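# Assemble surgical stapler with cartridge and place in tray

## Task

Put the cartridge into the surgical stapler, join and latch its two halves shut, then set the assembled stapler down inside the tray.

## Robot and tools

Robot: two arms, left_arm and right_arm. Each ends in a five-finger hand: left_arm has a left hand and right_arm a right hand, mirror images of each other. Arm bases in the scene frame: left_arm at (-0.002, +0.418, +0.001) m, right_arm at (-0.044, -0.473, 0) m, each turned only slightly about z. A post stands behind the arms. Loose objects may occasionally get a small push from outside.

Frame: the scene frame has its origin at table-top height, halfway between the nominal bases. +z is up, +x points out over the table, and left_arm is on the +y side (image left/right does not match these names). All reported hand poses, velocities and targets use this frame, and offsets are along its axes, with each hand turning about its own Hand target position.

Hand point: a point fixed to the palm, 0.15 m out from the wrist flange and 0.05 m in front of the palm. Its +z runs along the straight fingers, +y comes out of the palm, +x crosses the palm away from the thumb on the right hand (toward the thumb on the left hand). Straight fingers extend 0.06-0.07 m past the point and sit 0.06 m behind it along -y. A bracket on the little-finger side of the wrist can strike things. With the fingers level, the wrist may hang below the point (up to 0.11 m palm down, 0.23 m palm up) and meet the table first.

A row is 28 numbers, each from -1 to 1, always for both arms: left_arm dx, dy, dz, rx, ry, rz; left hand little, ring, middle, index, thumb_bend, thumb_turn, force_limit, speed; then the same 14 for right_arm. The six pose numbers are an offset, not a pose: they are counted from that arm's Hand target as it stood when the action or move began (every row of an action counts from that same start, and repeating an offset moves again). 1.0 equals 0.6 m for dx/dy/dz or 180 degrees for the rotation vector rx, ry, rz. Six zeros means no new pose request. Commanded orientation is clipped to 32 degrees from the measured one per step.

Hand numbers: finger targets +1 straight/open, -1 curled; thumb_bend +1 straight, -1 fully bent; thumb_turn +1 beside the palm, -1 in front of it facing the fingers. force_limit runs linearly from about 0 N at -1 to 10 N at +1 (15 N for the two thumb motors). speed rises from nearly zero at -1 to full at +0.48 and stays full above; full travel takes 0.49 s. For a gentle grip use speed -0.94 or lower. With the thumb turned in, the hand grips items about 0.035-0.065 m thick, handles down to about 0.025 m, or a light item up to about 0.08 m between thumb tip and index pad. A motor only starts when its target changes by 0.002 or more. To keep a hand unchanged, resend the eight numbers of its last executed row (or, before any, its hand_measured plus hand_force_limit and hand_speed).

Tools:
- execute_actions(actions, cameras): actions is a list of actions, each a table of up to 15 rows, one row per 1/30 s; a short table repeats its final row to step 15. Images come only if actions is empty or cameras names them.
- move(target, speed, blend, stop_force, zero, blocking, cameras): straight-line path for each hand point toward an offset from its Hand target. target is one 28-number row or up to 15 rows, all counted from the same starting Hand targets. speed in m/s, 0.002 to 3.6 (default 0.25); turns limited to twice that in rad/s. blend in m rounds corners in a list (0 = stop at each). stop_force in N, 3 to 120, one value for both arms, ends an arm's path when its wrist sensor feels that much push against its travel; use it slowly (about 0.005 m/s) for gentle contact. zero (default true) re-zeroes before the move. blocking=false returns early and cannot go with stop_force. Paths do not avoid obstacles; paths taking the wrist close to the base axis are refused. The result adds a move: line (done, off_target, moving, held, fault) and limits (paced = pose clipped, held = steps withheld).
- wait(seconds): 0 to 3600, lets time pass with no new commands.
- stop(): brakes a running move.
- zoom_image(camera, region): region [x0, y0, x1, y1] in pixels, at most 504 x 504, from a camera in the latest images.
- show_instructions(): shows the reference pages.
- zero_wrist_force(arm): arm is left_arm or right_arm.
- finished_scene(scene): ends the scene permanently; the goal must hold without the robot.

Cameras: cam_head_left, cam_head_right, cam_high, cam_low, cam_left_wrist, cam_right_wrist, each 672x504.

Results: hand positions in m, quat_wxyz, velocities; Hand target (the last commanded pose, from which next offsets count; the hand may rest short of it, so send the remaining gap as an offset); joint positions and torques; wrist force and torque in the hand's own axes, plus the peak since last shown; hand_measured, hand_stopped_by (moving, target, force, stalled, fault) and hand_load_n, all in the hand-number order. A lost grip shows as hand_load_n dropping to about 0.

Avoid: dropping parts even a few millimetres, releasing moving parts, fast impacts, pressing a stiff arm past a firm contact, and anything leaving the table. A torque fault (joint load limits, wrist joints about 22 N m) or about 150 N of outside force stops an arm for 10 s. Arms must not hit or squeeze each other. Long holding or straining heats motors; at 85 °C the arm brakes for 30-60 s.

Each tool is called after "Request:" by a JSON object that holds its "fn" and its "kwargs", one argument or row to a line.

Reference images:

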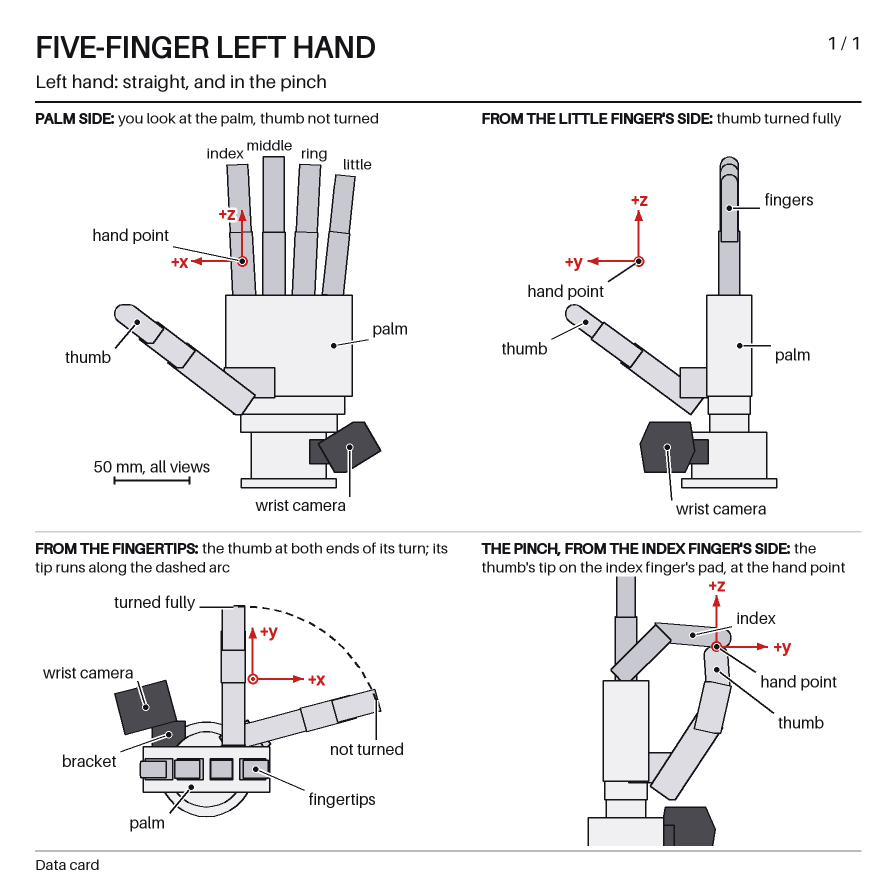

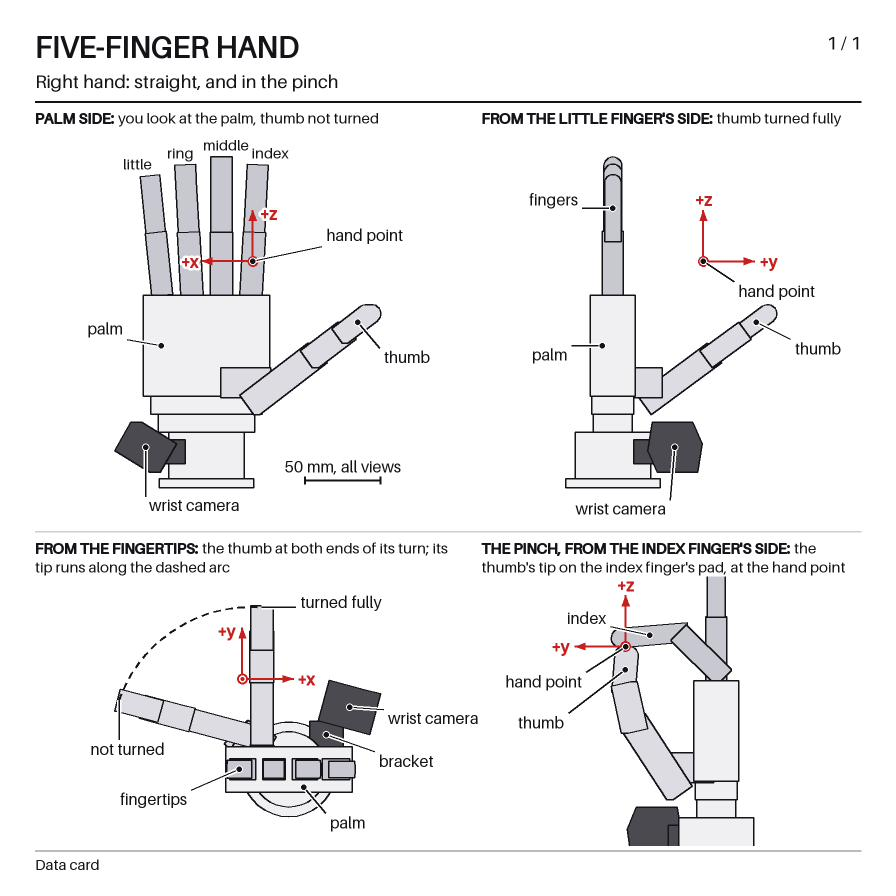

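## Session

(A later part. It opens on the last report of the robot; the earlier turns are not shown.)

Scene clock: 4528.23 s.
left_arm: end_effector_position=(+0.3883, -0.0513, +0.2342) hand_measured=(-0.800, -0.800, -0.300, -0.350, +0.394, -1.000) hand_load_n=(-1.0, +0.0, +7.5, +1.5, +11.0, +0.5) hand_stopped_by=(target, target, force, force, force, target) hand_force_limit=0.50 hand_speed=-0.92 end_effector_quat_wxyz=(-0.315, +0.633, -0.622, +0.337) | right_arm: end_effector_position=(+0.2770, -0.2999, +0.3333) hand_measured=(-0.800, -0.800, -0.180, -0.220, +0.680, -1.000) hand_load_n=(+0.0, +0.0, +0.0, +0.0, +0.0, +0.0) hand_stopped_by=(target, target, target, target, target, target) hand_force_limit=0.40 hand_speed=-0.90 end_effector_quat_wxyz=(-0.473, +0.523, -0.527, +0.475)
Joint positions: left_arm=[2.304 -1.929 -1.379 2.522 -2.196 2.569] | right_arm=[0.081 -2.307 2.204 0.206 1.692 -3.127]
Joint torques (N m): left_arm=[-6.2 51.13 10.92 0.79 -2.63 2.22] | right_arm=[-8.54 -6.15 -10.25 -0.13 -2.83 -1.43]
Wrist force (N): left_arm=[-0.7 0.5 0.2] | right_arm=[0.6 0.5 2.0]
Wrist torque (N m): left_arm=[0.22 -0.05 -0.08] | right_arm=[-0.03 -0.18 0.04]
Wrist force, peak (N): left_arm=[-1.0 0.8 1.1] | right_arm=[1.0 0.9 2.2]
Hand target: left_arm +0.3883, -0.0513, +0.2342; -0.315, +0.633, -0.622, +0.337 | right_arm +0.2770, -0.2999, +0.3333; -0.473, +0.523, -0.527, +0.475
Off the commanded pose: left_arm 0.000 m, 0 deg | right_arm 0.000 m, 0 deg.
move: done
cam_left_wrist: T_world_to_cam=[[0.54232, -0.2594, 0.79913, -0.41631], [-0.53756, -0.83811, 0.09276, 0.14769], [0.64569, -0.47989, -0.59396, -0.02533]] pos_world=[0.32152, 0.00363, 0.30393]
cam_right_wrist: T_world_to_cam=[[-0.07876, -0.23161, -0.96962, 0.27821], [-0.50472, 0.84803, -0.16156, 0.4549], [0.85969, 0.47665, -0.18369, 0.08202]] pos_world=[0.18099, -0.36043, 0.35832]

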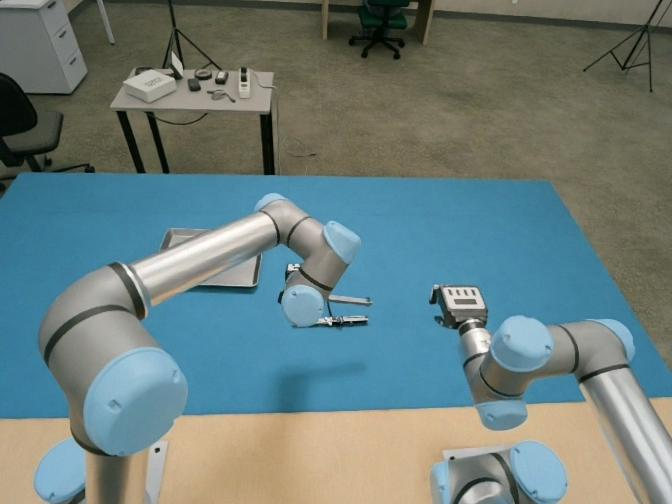

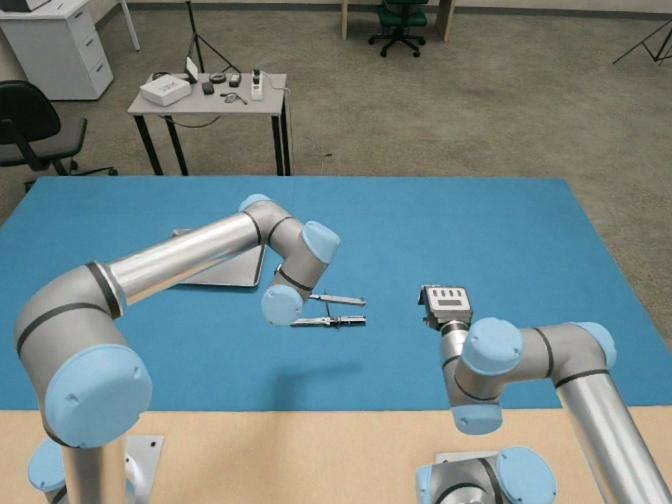

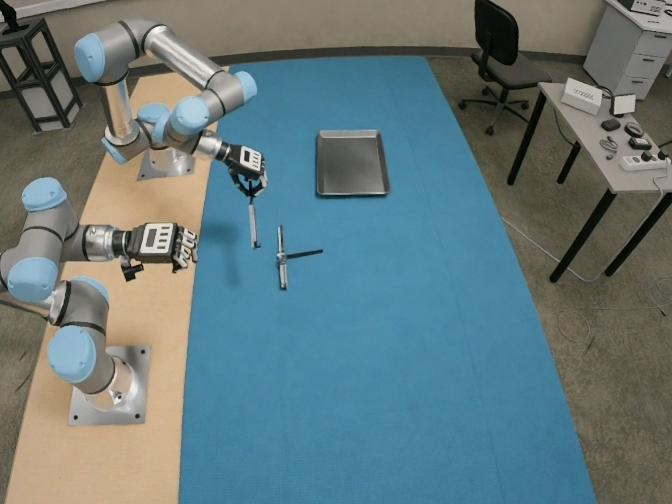

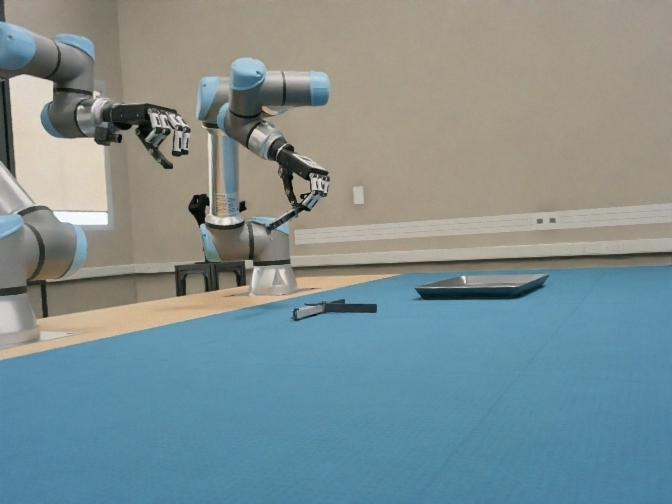

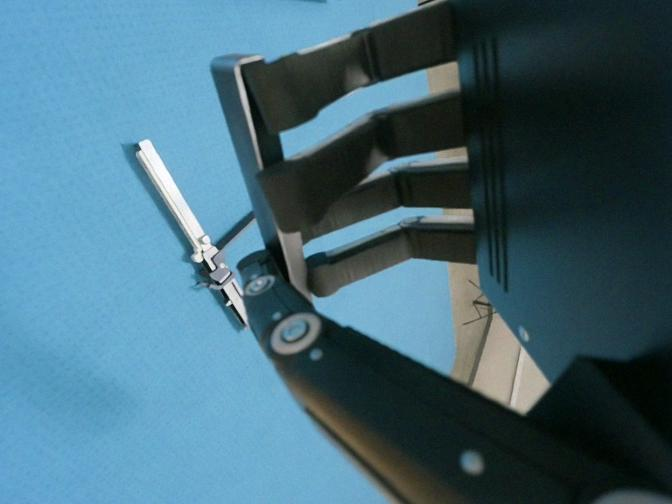

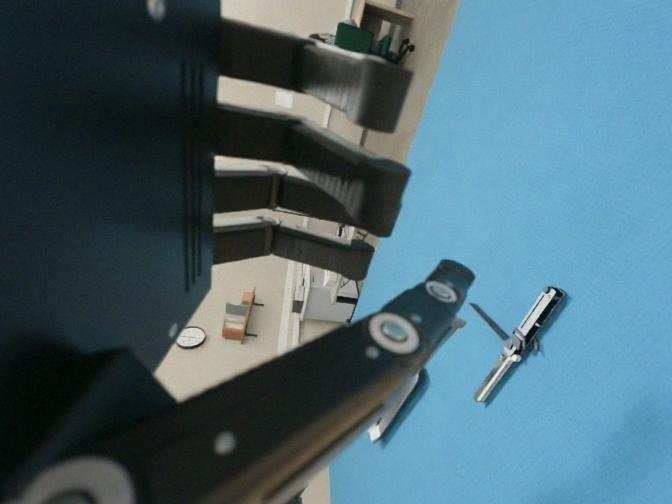

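Request:
{"fn": "move", "kwargs": {
  "target": [
    [-0.04,0,-0.1,0,0,0.0833,-0.8,-0.8,-0.8,-0.8,0.0,-1,0.5,-0.92,0,0,0,0,0,0,-0.8,-0.8,-0.18,-0.22,0.68,-1,0.4,-0.9],
    [-0.04,0,-0.22,0,0,0.0833,-0.8,-0.8,-0.8,-0.8,0.0,-1,0.5,-0.92,0,0,0,0,0,0,-0.8,-0.8,-0.18,-0.22,0.68,-1,0.4,-0.9]
  ],
  "speed": 0.1,
  "cameras": ["all"]
}}

Request:
{"fn": "zoom_image", "kwargs": {
  "camera": "cam_low",
  "region": [230, 210, 400, 340]
}}

Request:
{"fn": "zoom_image", "kwargs": {
  "camera": "cam_high",
  "region": [200, 150, 350, 310]
}}

Scene clock: 4577.93 s.
left_arm: end_effector_position=(+0.3642, -0.0513, +0.1024) hand_measured=(-0.800, -0.800, -0.300, -0.350, +0.394, -1.000) hand_load_n=(-1.0, +0.0, +7.5, +2.0, +11.0, +0.5) hand_stopped_by=(target, target, force, force, force, target) hand_force_limit=0.50 hand_speed=-0.92 end_effector_quat_wxyz=(-0.357, +0.708, -0.534, +0.293) | right_arm: end_effector_position=(+0.2770, -0.2999, +0.3333) hand_measured=(-0.800, -0.800, -0.180, -0.220, +0.680, -1.000) hand_load_n=(+0.0, +0.0, +0.0, +0.0, +0.0, +0.0) hand_stopped_by=(target, target, target, target, target, target) hand_force_limit=0.40 hand_speed=-0.90 end_effector_quat_wxyz=(-0.473, +0.523, -0.527, +0.475)
Joint positions: left_arm=[2.198 -2.149 -1.458 2.552 -2.422 2.174] | right_arm=[0.081 -2.307 2.204 0.206 1.692 -3.127]
Joint torques (N m): left_arm=[7.5 19.31 7.88 -0.28 0.04 2.09] | right_arm=[-8.91 -4.58 -9.17 -0.01 -2.86 -1.55]
Wrist force (N): left_arm=[-0.7 0.5 0.3] | right_arm=[0.9 0.4 1.8]
Wrist torque (N m): left_arm=[0.21 -0.04 0.03] | right_arm=[-0.05 -0.23 0.06]
Wrist force, peak (N): left_arm=[-0.7 1.1 0.6] | right_arm=[0.7 0.7 2.3]
Hand target: left_arm +0.3643, -0.0513, +0.1022; -0.357, +0.708, -0.534, +0.293 | right_arm +0.2770, -0.2999, +0.3333; -0.473, +0.523, -0.527, +0.475
Off the commanded pose: left_arm 0.000 m, 0 deg | right_arm 0.000 m, 0 deg.
move: done
cam_left_wrist: T_world_to_cam=[[0.59078, -0.11041, 0.79925, -0.30796], [-0.30253, -0.94863, 0.09257, 0.05572], [0.74797, -0.29649, -0.59383, -0.11593]] pos_world=[0.28551, -0.01552, 0.17213]
cam_right_wrist: T_world_to_cam=[[-0.07876, -0.23161, -0.96962, 0.27821], [-0.50472, 0.84803, -0.16156, 0.4549], [0.85969, 0.47665, -0.18369, 0.08202]] pos_world=[0.18099, -0.36043, 0.35832]

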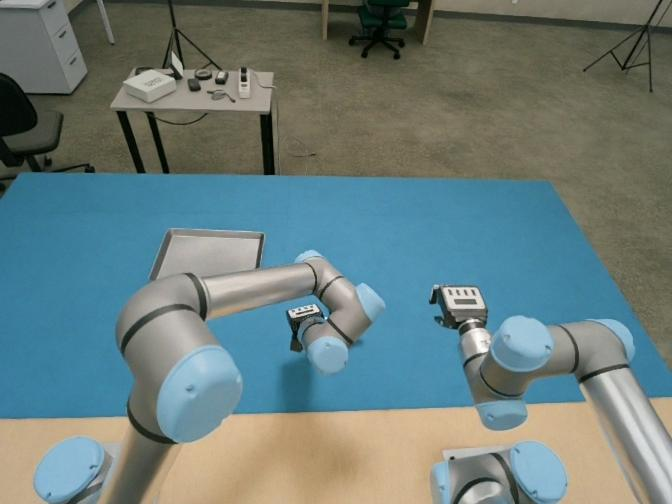

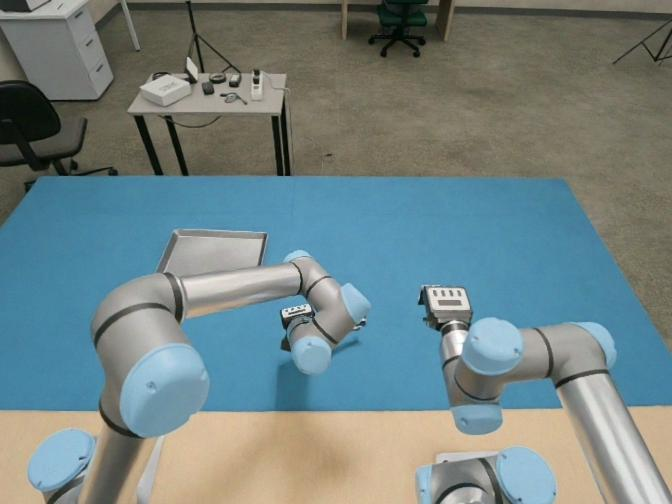

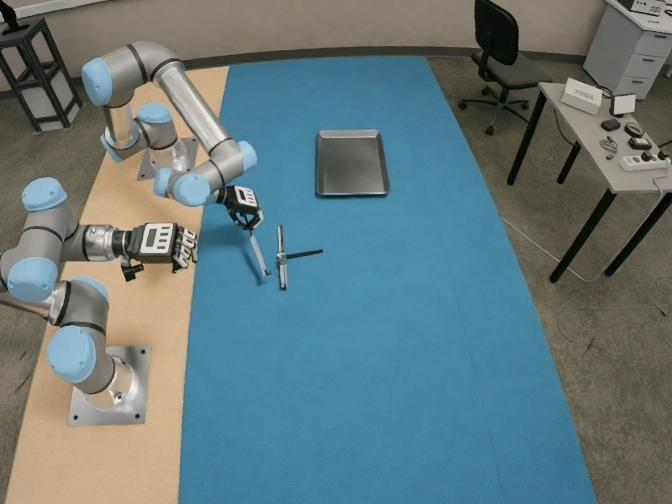

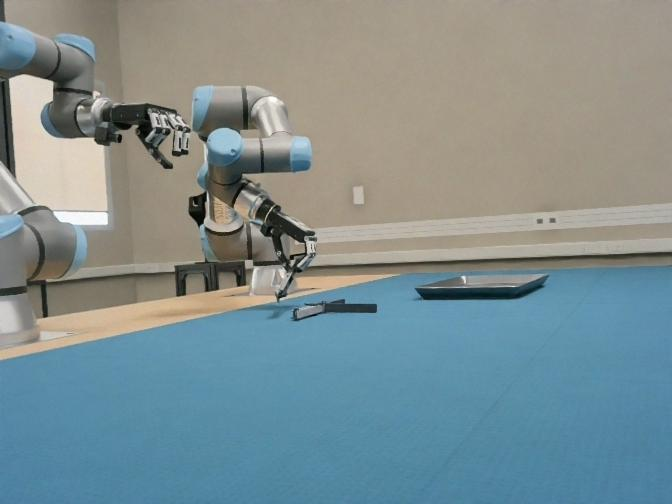

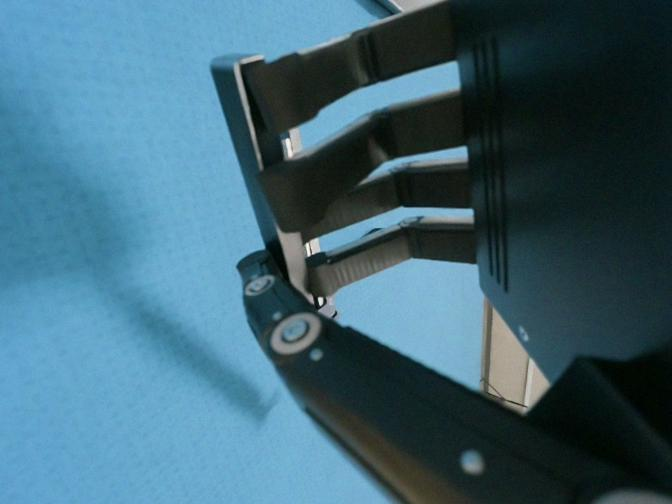

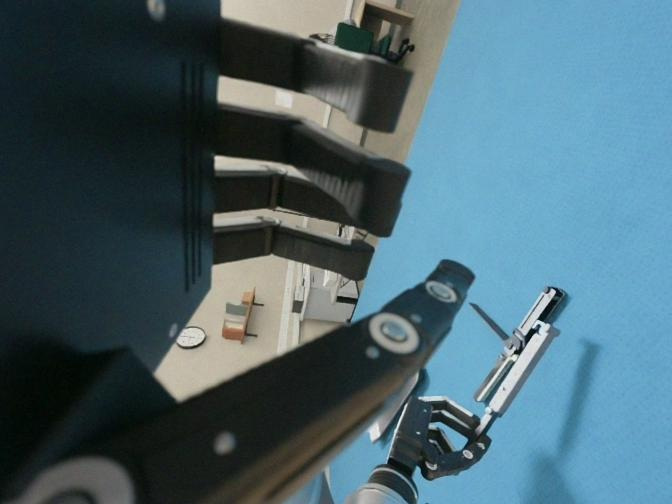

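Scaled by 2.965 from the camera's image (finer frame: 960x720).

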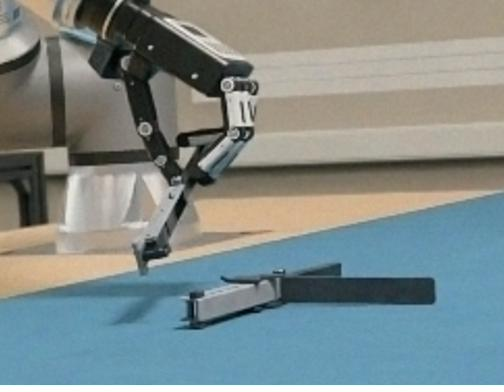

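Scaled by 3.150 from the camera's image (finer frame: 960x720).

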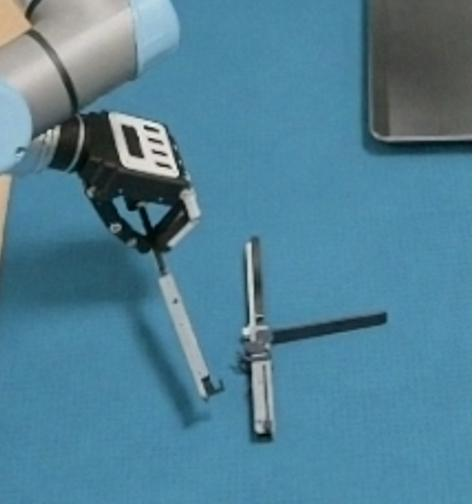

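Request:
{"fn": "move", "kwargs": {
  "target": [0,0,-0.0867,0,0,0,-0.8,-0.8,-0.8,-0.8,0.0,-1,0.5,-0.92,0,0,0,0,0,0,-0.8,-0.8,-0.18,-0.22,0.68,-1,0.4,-0.9],
  "speed": 0.03,
  "stop_force": 8,
  "cameras": ["all"]
}}

Request:
{"fn": "zoom_image", "kwargs": {
  "camera": "cam_low",
  "region": [230, 210, 400, 340]
}}

Request:
{"fn": "zoom_image", "kwargs": {
  "camera": "cam_high",
  "region": [200, 150, 350, 310]
}}

Scene clock: 4591.40 s.
left_arm: end_effector_position=(+0.3643, -0.0513, +0.0502) hand_measured=(-0.800, -0.800, -0.300, -0.350, +0.394, -1.000) hand_load_n=(+0.0, +0.0, +7.5, +2.0, +11.5, +0.5) hand_stopped_by=(target, target, force, force, force, target) hand_force_limit=0.50 hand_speed=-0.92 end_effector_quat_wxyz=(-0.357, +0.708, -0.534, +0.293) | right_arm: end_effector_position=(+0.2770, -0.2999, +0.3333) hand_measured=(-0.800, -0.800, -0.180, -0.220, +0.680, -1.000) hand_load_n=(+0.0, +0.0, +0.0, +0.0, +0.0, +0.0) hand_stopped_by=(target, target, target, target, target, target) hand_force_limit=0.40 hand_speed=-0.90 end_effector_quat_wxyz=(-0.473, +0.523, -0.527, +0.475)
Joint positions: left_arm=[2.199 -2.21 -1.506 2.661 -2.422 2.174] | right_arm=[0.081 -2.307 2.204 0.206 1.692 -3.127]
Joint torques (N m): left_arm=[2.27 19.91 6.6 -0.2 -1.86 2.24] | right_arm=[-7.93 -4.52 -10.71 0.02 -2.79 -1.38]
Wrist force (N): left_arm=[-0.6 -0.7 -0.3] | right_arm=[0.9 0.7 2.0]
Wrist torque (N m): left_arm=[0.13 -0.03 -0.06] | right_arm=[0.00 -0.24 0.06]
Wrist force, peak (N): left_arm=[-0.8 -0.9 -0.3] | right_arm=[0.7 0.6 2.3]
Hand target: left_arm +0.3643, -0.0513, +0.0502; -0.357, +0.708, -0.534, +0.293 | right_arm +0.2770, -0.2999, +0.3333; -0.473, +0.523, -0.527, +0.475
Off the commanded pose: left_arm 0.000 m, 0 deg | right_arm 0.000 m, 0 deg.
move: done
cam_left_wrist: T_world_to_cam=[[0.59078, -0.11041, 0.79924, -0.26624], [-0.30246, -0.94866, 0.09252, 0.06054], [0.74799, -0.2964, -0.59385, -0.14693]] pos_world=[0.28551, -0.01552, 0.11993]
cam_right_wrist: T_world_to_cam=[[-0.07876, -0.23161, -0.96962, 0.27821], [-0.50472, 0.84803, -0.16156, 0.4549], [0.85969, 0.47665, -0.18369, 0.08202]] pos_world=[0.18099, -0.36043, 0.35832]

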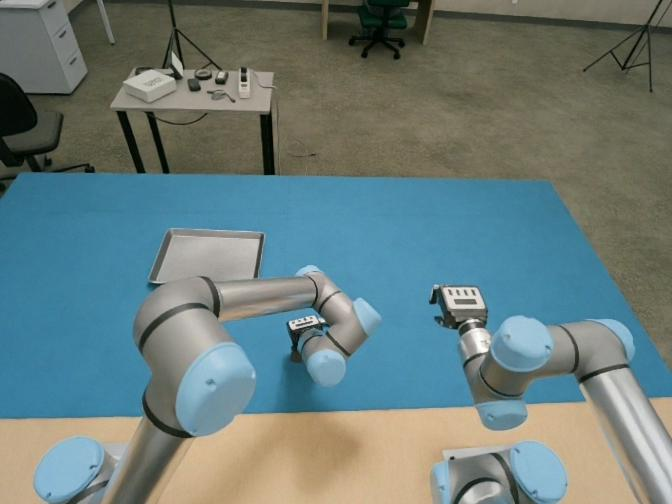

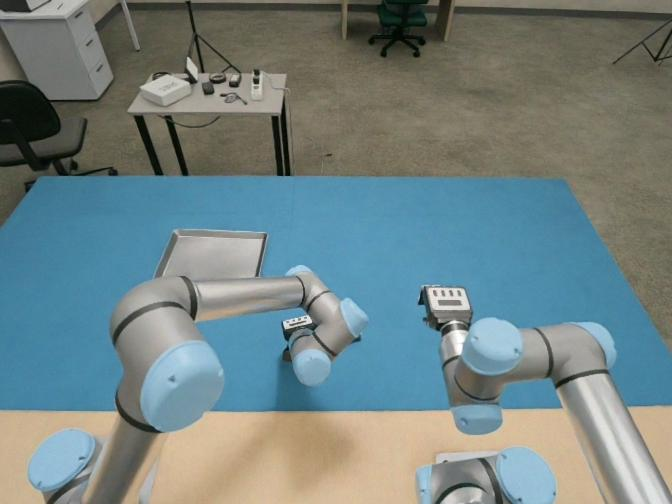

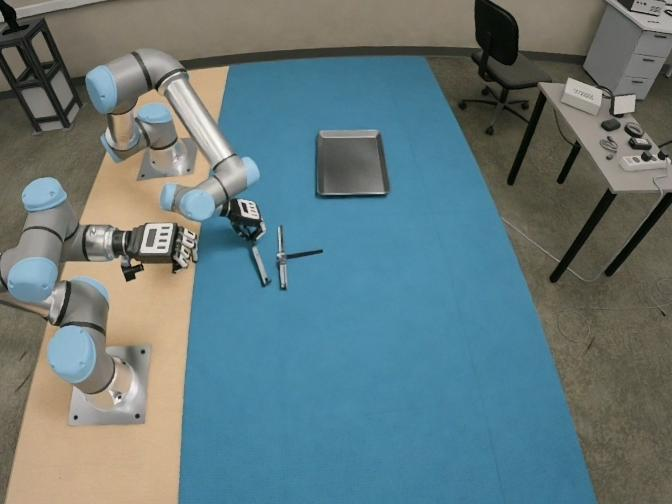

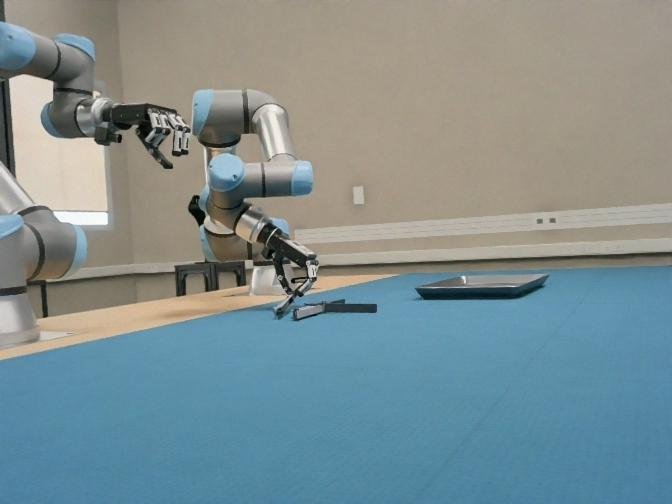

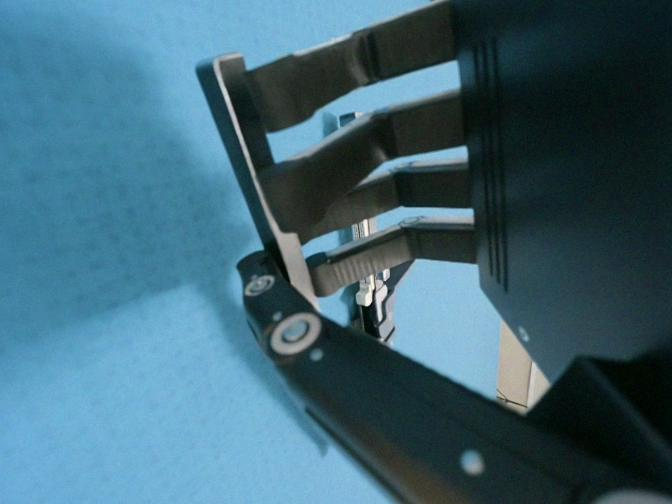

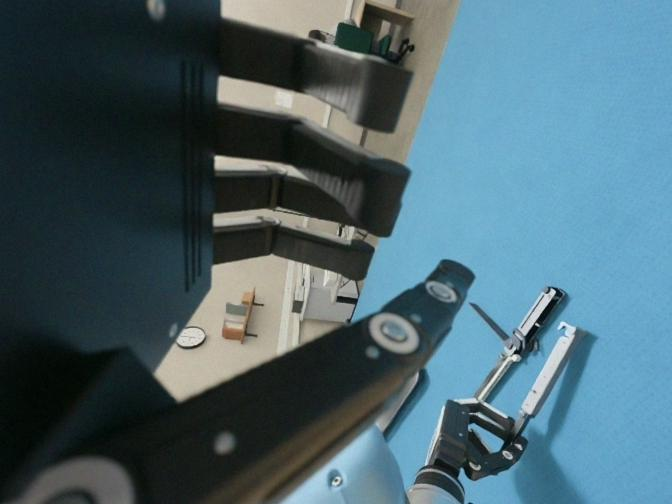

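Scaled by 2.965 from the camera's image (finer frame: 960x720).

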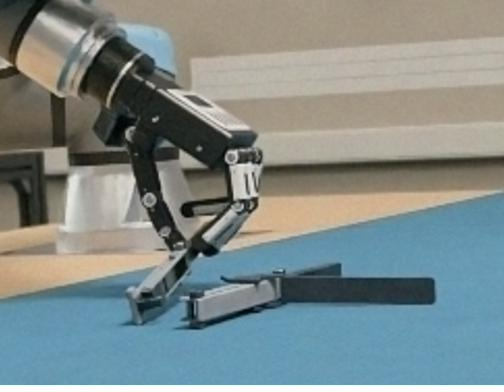

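Scaled by 3.150 from the camera's image (finer frame: 960x720).

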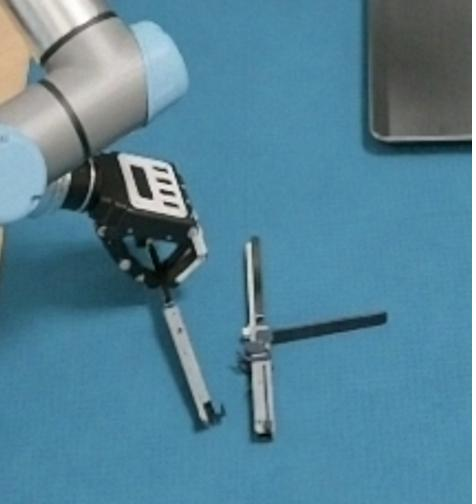

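Request:
{"fn": "move", "kwargs": {
  "target": [0,0,-0.0250,0,0,0,-0.8,-0.8,-0.8,-0.8,0.0,-1,0.5,-0.92,0,0,0,0,0,0,-0.8,-0.8,-0.18,-0.22,0.68,-1,0.4,-0.9],
  "speed": 0.02,
  "stop_force": 8,
  "cameras": ["cam_low","cam_high","cam_left_wrist"]
}}

Request:
{"fn": "zoom_image", "kwargs": {
  "camera": "cam_low",
  "region": [230, 210, 400, 340]
}}

Request:
{"fn": "zoom_image", "kwargs": {
  "camera": "cam_high",
  "region": [220, 200, 340, 310]
}}

Scene clock: 4600.17 s.
left_arm: end_effector_position=(+0.3643, -0.0513, +0.0352) hand_measured=(-0.800, -0.800, -0.300, -0.350, +0.394, -1.000) hand_load_n=(+0.0, +0.5, +8.0, +2.0, +11.5, +1.0) hand_stopped_by=(target, target, force, force, force, target) hand_force_limit=0.50 hand_speed=-0.92 end_effector_quat_wxyz=(-0.357, +0.708, -0.534, +0.293) | right_arm: end_effector_position=(+0.2770, -0.2999, +0.3333) hand_measured=(-0.800, -0.800, -0.180, -0.220, +0.680, -1.000) hand_load_n=(+0.0, +0.5, +0.0, +0.0, +0.0, +0.0) hand_stopped_by=(target, target, target, target, target, target) hand_force_limit=0.40 hand_speed=-0.90 end_effector_quat_wxyz=(-0.473, +0.523, -0.527, +0.475)
Joint positions: left_arm=[2.199 -2.23 -1.517 2.692 -2.422 2.174] | right_arm=[0.081 -2.307 2.204 0.206 1.692 -3.127]
Joint torques (N m): left_arm=[2.21 20.19 7.03 -0.22 -1.06 -1.53] | right_arm=[-9.6 -5.51 -9.79 0 -2.91 -1.41]
Wrist force (N): left_arm=[-0.6 -1.0 -0.3] | right_arm=[0.4 0.5 1.8]
Wrist torque (N m): left_arm=[0.09 -0.05 -0.05] | right_arm=[-0.02 -0.17 0.03]
Wrist force, peak (N): left_arm=[-0.8 -1.0 -0.4] | right_arm=[0.8 0.6 2.3]
Hand target: left_arm +0.3643, -0.0513, +0.0352; -0.357, +0.708, -0.534, +0.293 | right_arm +0.2770, -0.2999, +0.3333; -0.473, +0.523, -0.527, +0.475
Off the commanded pose: left_arm 0.000 m, 0 deg | right_arm 0.000 m, 0 deg.
move: done
cam_left_wrist: T_world_to_cam=[[0.59078, -0.11041, 0.79924, -0.25425], [-0.30246, -0.94866, 0.09252, 0.06192], [0.74799, -0.2964, -0.59385, -0.15584]] pos_world=[0.28551, -0.01552, 0.10493]
Images, in order (width x height): cam_high 672x504, cam_low 672x504, cam_left_wrist 672x504.

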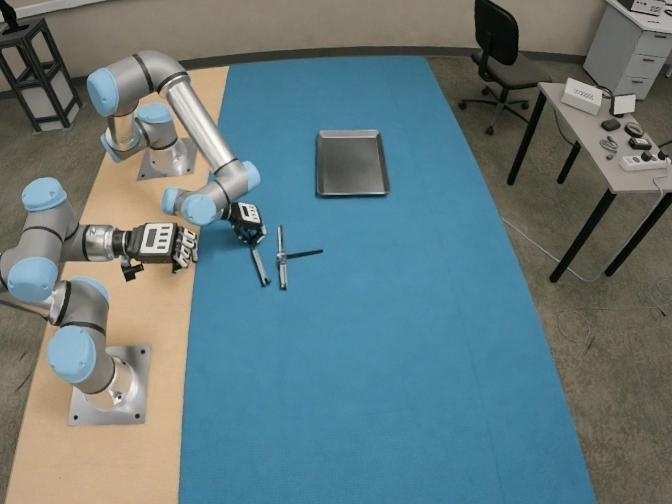

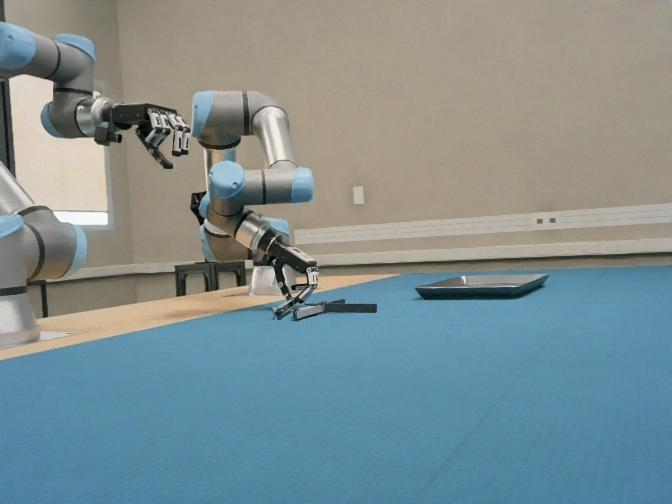

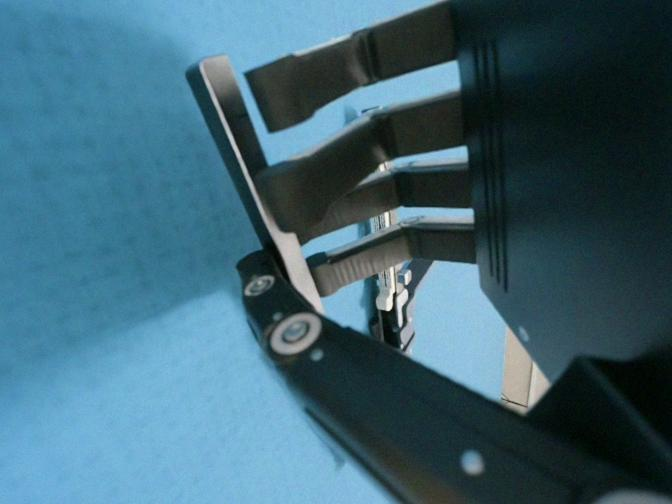

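Scaled by 2.965 from the camera's image (finer frame: 960x720).

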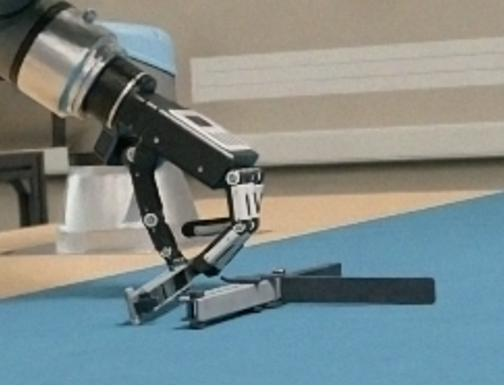

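Scaled by 4.200 from the camera's image (finer frame: 960x720).

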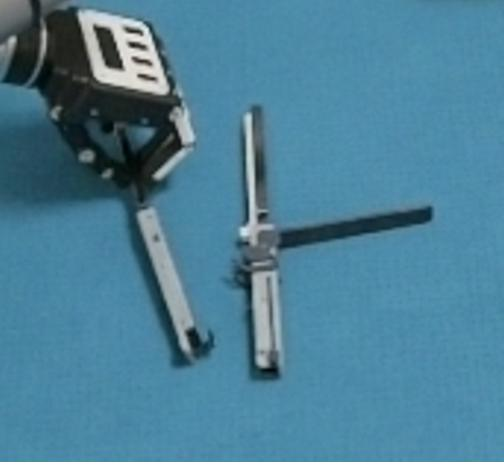

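Request:
{"fn": "move", "kwargs": {
  "target": [0,0,-0.0100,0,0,0,-0.8,-0.8,-0.8,-0.8,0.0,-1,0.5,-0.92,0,0,0,0,0,0,-0.8,-0.8,-0.18,-0.22,0.68,-1,0.4,-0.9],
  "speed": 0.02,
  "stop_force": 5,
  "cameras": ["cam_low","cam_high","cam_left_wrist"]
}}

Request:
{"fn": "zoom_image", "kwargs": {
  "camera": "cam_low",
  "region": [260, 250, 360, 335]
}}

Request:
{"fn": "zoom_image", "kwargs": {
  "camera": "cam_high",
  "region": [220, 200, 320, 300]
}}

Scene clock: 4610.90 s.
left_arm: end_effector_position=(+0.3643, -0.0513, +0.0292) hand_measured=(-0.800, -0.800, -0.300, -0.350, +0.394, -1.000) hand_load_n=(+0.0, +0.0, +8.0, +2.0, +11.5, +1.0) hand_stopped_by=(target, target, force, force, force, target) hand_force_limit=0.50 hand_speed=-0.92 end_effector_quat_wxyz=(-0.357, +0.708, -0.534, +0.293) | right_arm: end_effector_position=(+0.2770, -0.2999, +0.3333) hand_measured=(-0.800, -0.800, -0.180, -0.220, +0.680, -1.000) hand_load_n=(+0.0, +0.0, +0.0, +0.0, +0.0, +0.0) hand_stopped_by=(target, target, target, target, target, target) hand_force_limit=0.40 hand_speed=-0.90 end_effector_quat_wxyz=(-0.473, +0.523, -0.527, +0.475)
Joint positions: left_arm=[2.199 -2.238 -1.521 2.704 -2.422 2.174] | right_arm=[0.081 -2.307 2.204 0.206 1.692 -3.127]
Joint torques (N m): left_arm=[2.97 20.82 6.14 -0.14 -0.01 -0.49] | right_arm=[-7.88 -4.39 -11.07 0.01 -2.97 -1.42]
Wrist force (N): left_arm=[-0.5 -0.8 -0.4] | right_arm=[0.7 0.8 2.0]
Wrist torque (N m): left_arm=[0.14 -0.05 -0.06] | right_arm=[0.01 -0.20 0.05]
Wrist force, peak (N): left_arm=[-0.7 -1.2 -0.3] | right_arm=[0.9 0.5 2.2]
Hand target: left_arm +0.3643, -0.0513, +0.0292; -0.357, +0.708, -0.534, +0.293 | right_arm +0.2770, -0.2999, +0.3333; -0.473, +0.523, -0.527, +0.475
Off the commanded pose: left_arm 0.000 m, 0 deg | right_arm 0.000 m, 0 deg.
move: done
cam_left_wrist: T_world_to_cam=[[0.59072, -0.11039, 0.79929, -0.24944], [-0.30247, -0.94866, 0.09252, 0.06248], [0.74804, -0.29641, -0.59378, -0.15942]] pos_world=[0.28551, -0.01552, 0.09893]
Images, in order (width x height): cam_high 672x504, cam_low 672x504, cam_left_wrist 672x504.

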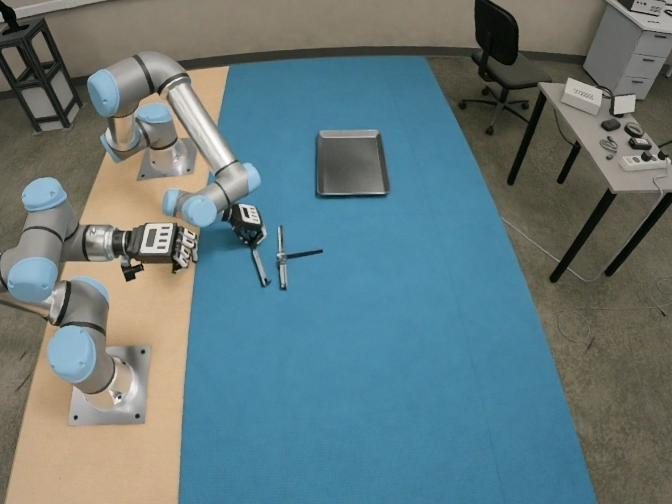

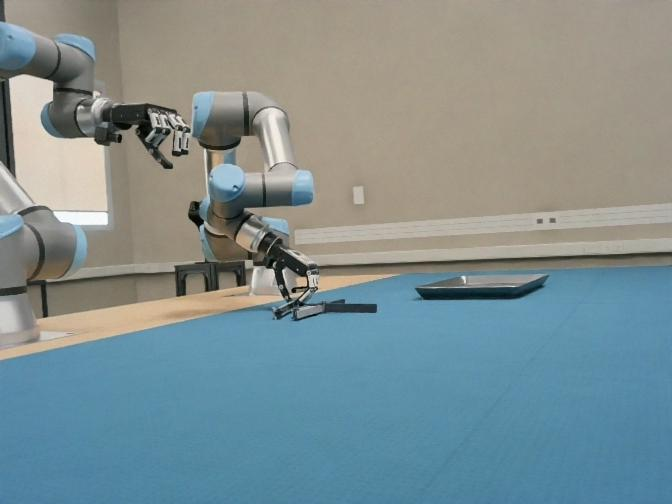

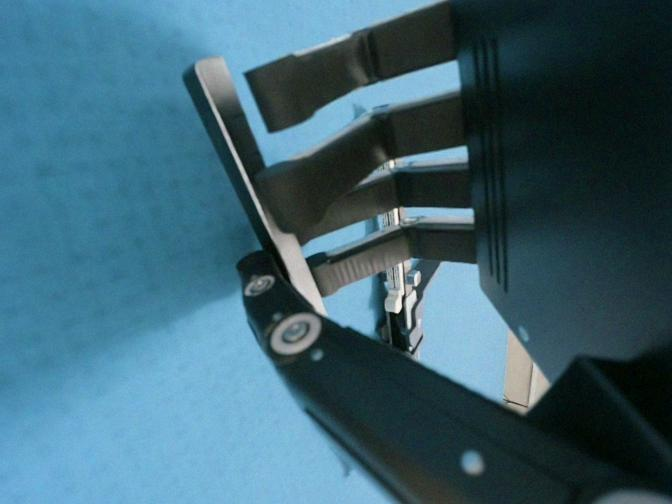

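Scaled by 5.040 from the camera's image (finer frame: 960x720).

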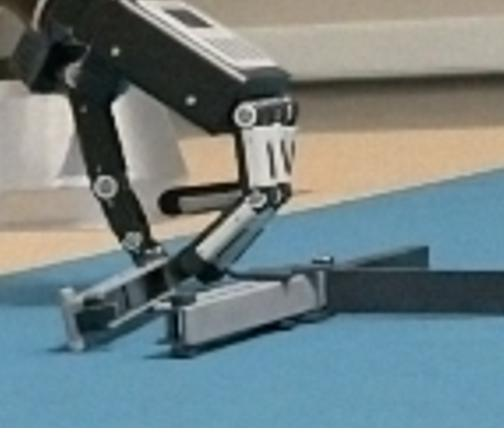

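Scaled by 5.040 from the camera's image (finer frame: 960x720).

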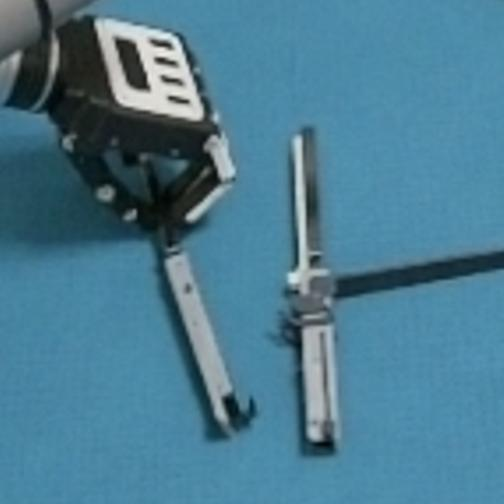

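Request:
{"fn": "zoom_image", "kwargs": {
  "camera": "cam_high",
  "region": [255, 245, 300, 300]
}}

Request:
{"fn": "zoom_image", "kwargs": {
  "camera": "cam_low",
  "region": [268, 290, 330, 325]
}}

Scaled by 9.164 from the camera's image (finer frame: 960x720).

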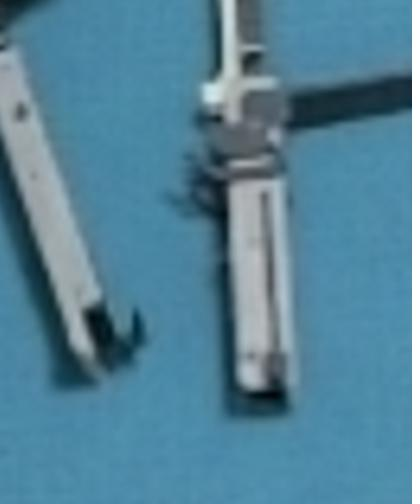

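Scaled by 8.129 from the camera's image (finer frame: 960x720).

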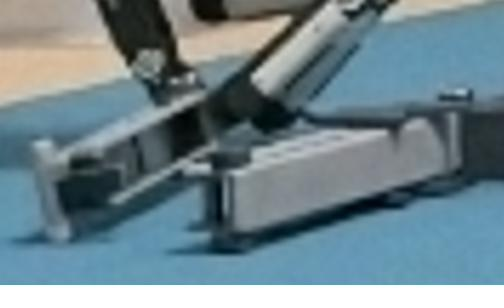

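Request:
{"fn": "move", "kwargs": {
  "target": [
    [0,-0.0533,0,0,0,0,-0.8,-0.8,-0.8,-0.8,0.0,-1,0.5,-0.92,0,0,0,0,0,0,-0.8,-0.8,-0.18,-0.22,0.68,-1,0.4,-0.9],
    [0.0417,-0.0533,0,0,0,0,-0.8,-0.8,-0.8,-0.8,0.0,-1,0.5,-0.92,0,0,0,0,0,0,-0.8,-0.8,-0.18,-0.22,0.68,-1,0.4,-0.9]
  ],
  "speed": 0.03,
  "stop_force": 7,
  "cameras": ["cam_low","cam_high","cam_left_wrist","cam_right_wrist"]
}}

Request:
{"fn": "zoom_image", "kwargs": {
  "camera": "cam_low",
  "region": [260, 270, 340, 330]
}}

Request:
{"fn": "zoom_image", "kwargs": {
  "camera": "cam_high",
  "region": [240, 220, 310, 300]
}}

Scene clock: 4660.37 s.
left_arm: end_effector_position=(+0.3893, -0.0833, +0.0292) hand_measured=(-0.800, -0.800, -0.300, -0.350, +0.394, -1.000) hand_load_n=(+0.0, +0.0, +8.5, +2.5, +11.0, +0.5) hand_stopped_by=(target, target, force, force, force, target) hand_force_limit=0.50 hand_speed=-0.92 end_effector_quat_wxyz=(-0.357, +0.708, -0.534, +0.293) | right_arm: end_effector_position=(+0.2770, -0.2999, +0.3333) hand_measured=(-0.800, -0.800, -0.180, -0.220, +0.680, -1.000) hand_load_n=(+0.0, +0.0, +0.0, +0.0, +0.0, +0.0) hand_stopped_by=(target, target, target, target, target, target) hand_force_limit=0.40 hand_speed=-0.90 end_effector_quat_wxyz=(-0.473, +0.523, -0.527, +0.475)
Joint positions: left_arm=[2.2 -2.318 -1.374 2.638 -2.421 2.176] | right_arm=[0.081 -2.307 2.204 0.206 1.692 -3.127]
Joint torques (N m): left_arm=[9.84 23.18 27.05 -0.12 0.26 2.43] | right_arm=[-8.7 -4.39 -9.25 -0.12 -2.86 -1.49]
Wrist force (N): left_arm=[-0.5 -0.5 -0.2] | right_arm=[0.5 0.5 1.7]
Wrist torque (N m): left_arm=[0.12 -0.03 -0.13] | right_arm=[-0.01 -0.18 0.03]
Wrist force, peak (N): left_arm=[-1.0 -1.0 -0.4] | right_arm=[0.8 0.7 2.4]
Hand target: left_arm +0.3893, -0.0833, +0.0292; -0.357, +0.708, -0.534, +0.293 | right_arm +0.2770, -0.2999, +0.3333; -0.473, +0.523, -0.527, +0.475
Off the commanded pose: left_arm 0.000 m, 0 deg | right_arm 0.000 m, 0 deg.
move: done
cam_left_wrist: T_world_to_cam=[[0.59078, -0.11041, 0.79924, -0.26776], [-0.30246, -0.94866, 0.09252, 0.03968], [0.74799, -0.2964, -0.59385, -0.18759]] pos_world=[0.3105, -0.04752, 0.09893]
cam_right_wrist: T_world_to_cam=[[-0.07876, -0.23161, -0.96962, 0.27821], [-0.50472, 0.84803, -0.16156, 0.4549], [0.85969, 0.47665, -0.18369, 0.08202]] pos_world=[0.18099, -0.36043, 0.35832]
Images, in order (width x height): cam_high 672x504, cam_low 672x504, cam_left_wrist 672x504, cam_right_wrist 672x504.

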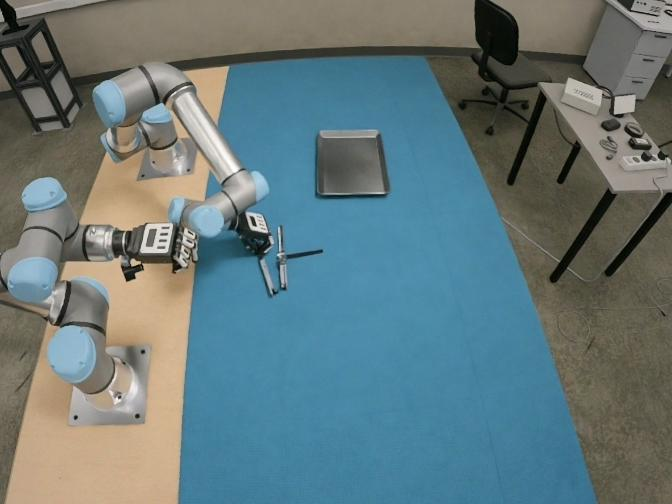

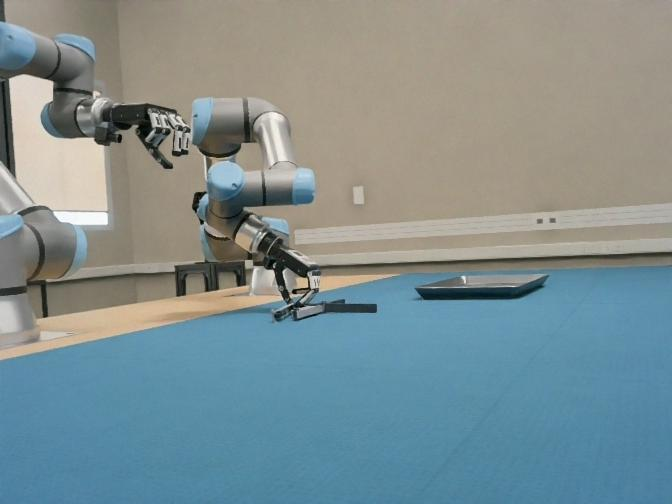

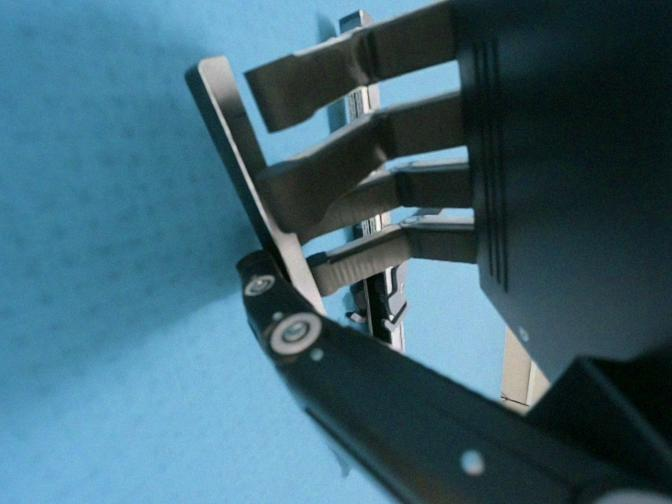

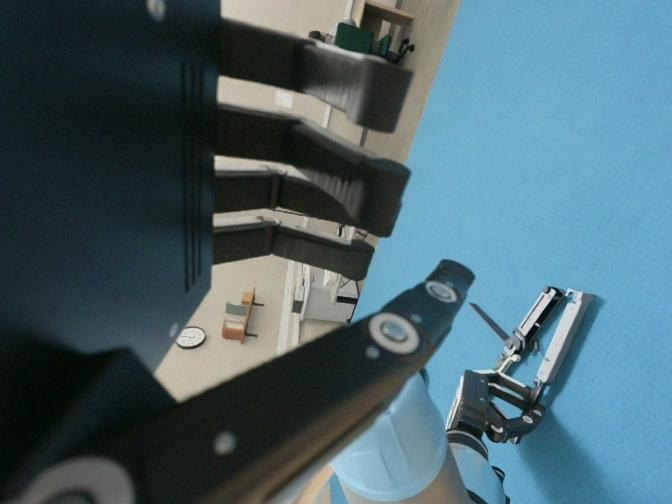

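Scaled by 6.300 from the camera's image (finer frame: 960x720).

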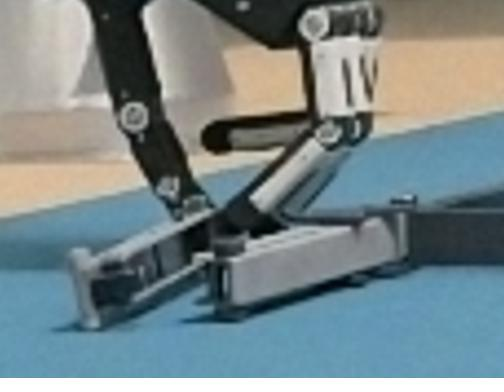

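Scaled by 6.300 from the camera's image (finer frame: 960x720).

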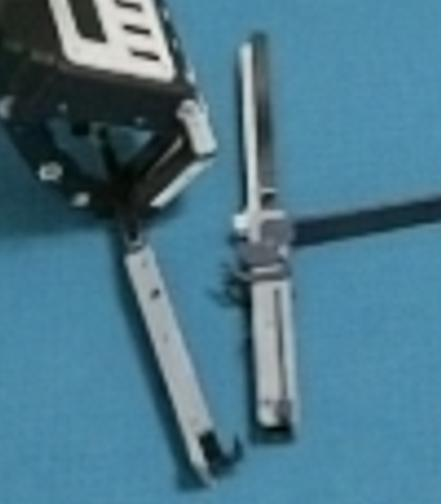

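Request:
{"fn": "zoom_image", "kwargs": {
  "camera": "cam_right_wrist",
  "region": [440, 270, 620, 450]
}}

Scaled by 2.800 from the camera's image (finer frame: 960x720).

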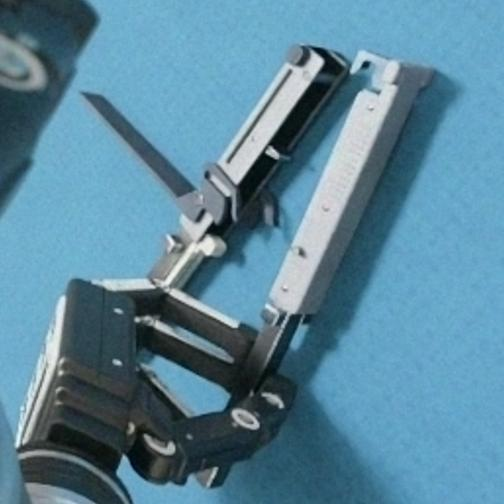

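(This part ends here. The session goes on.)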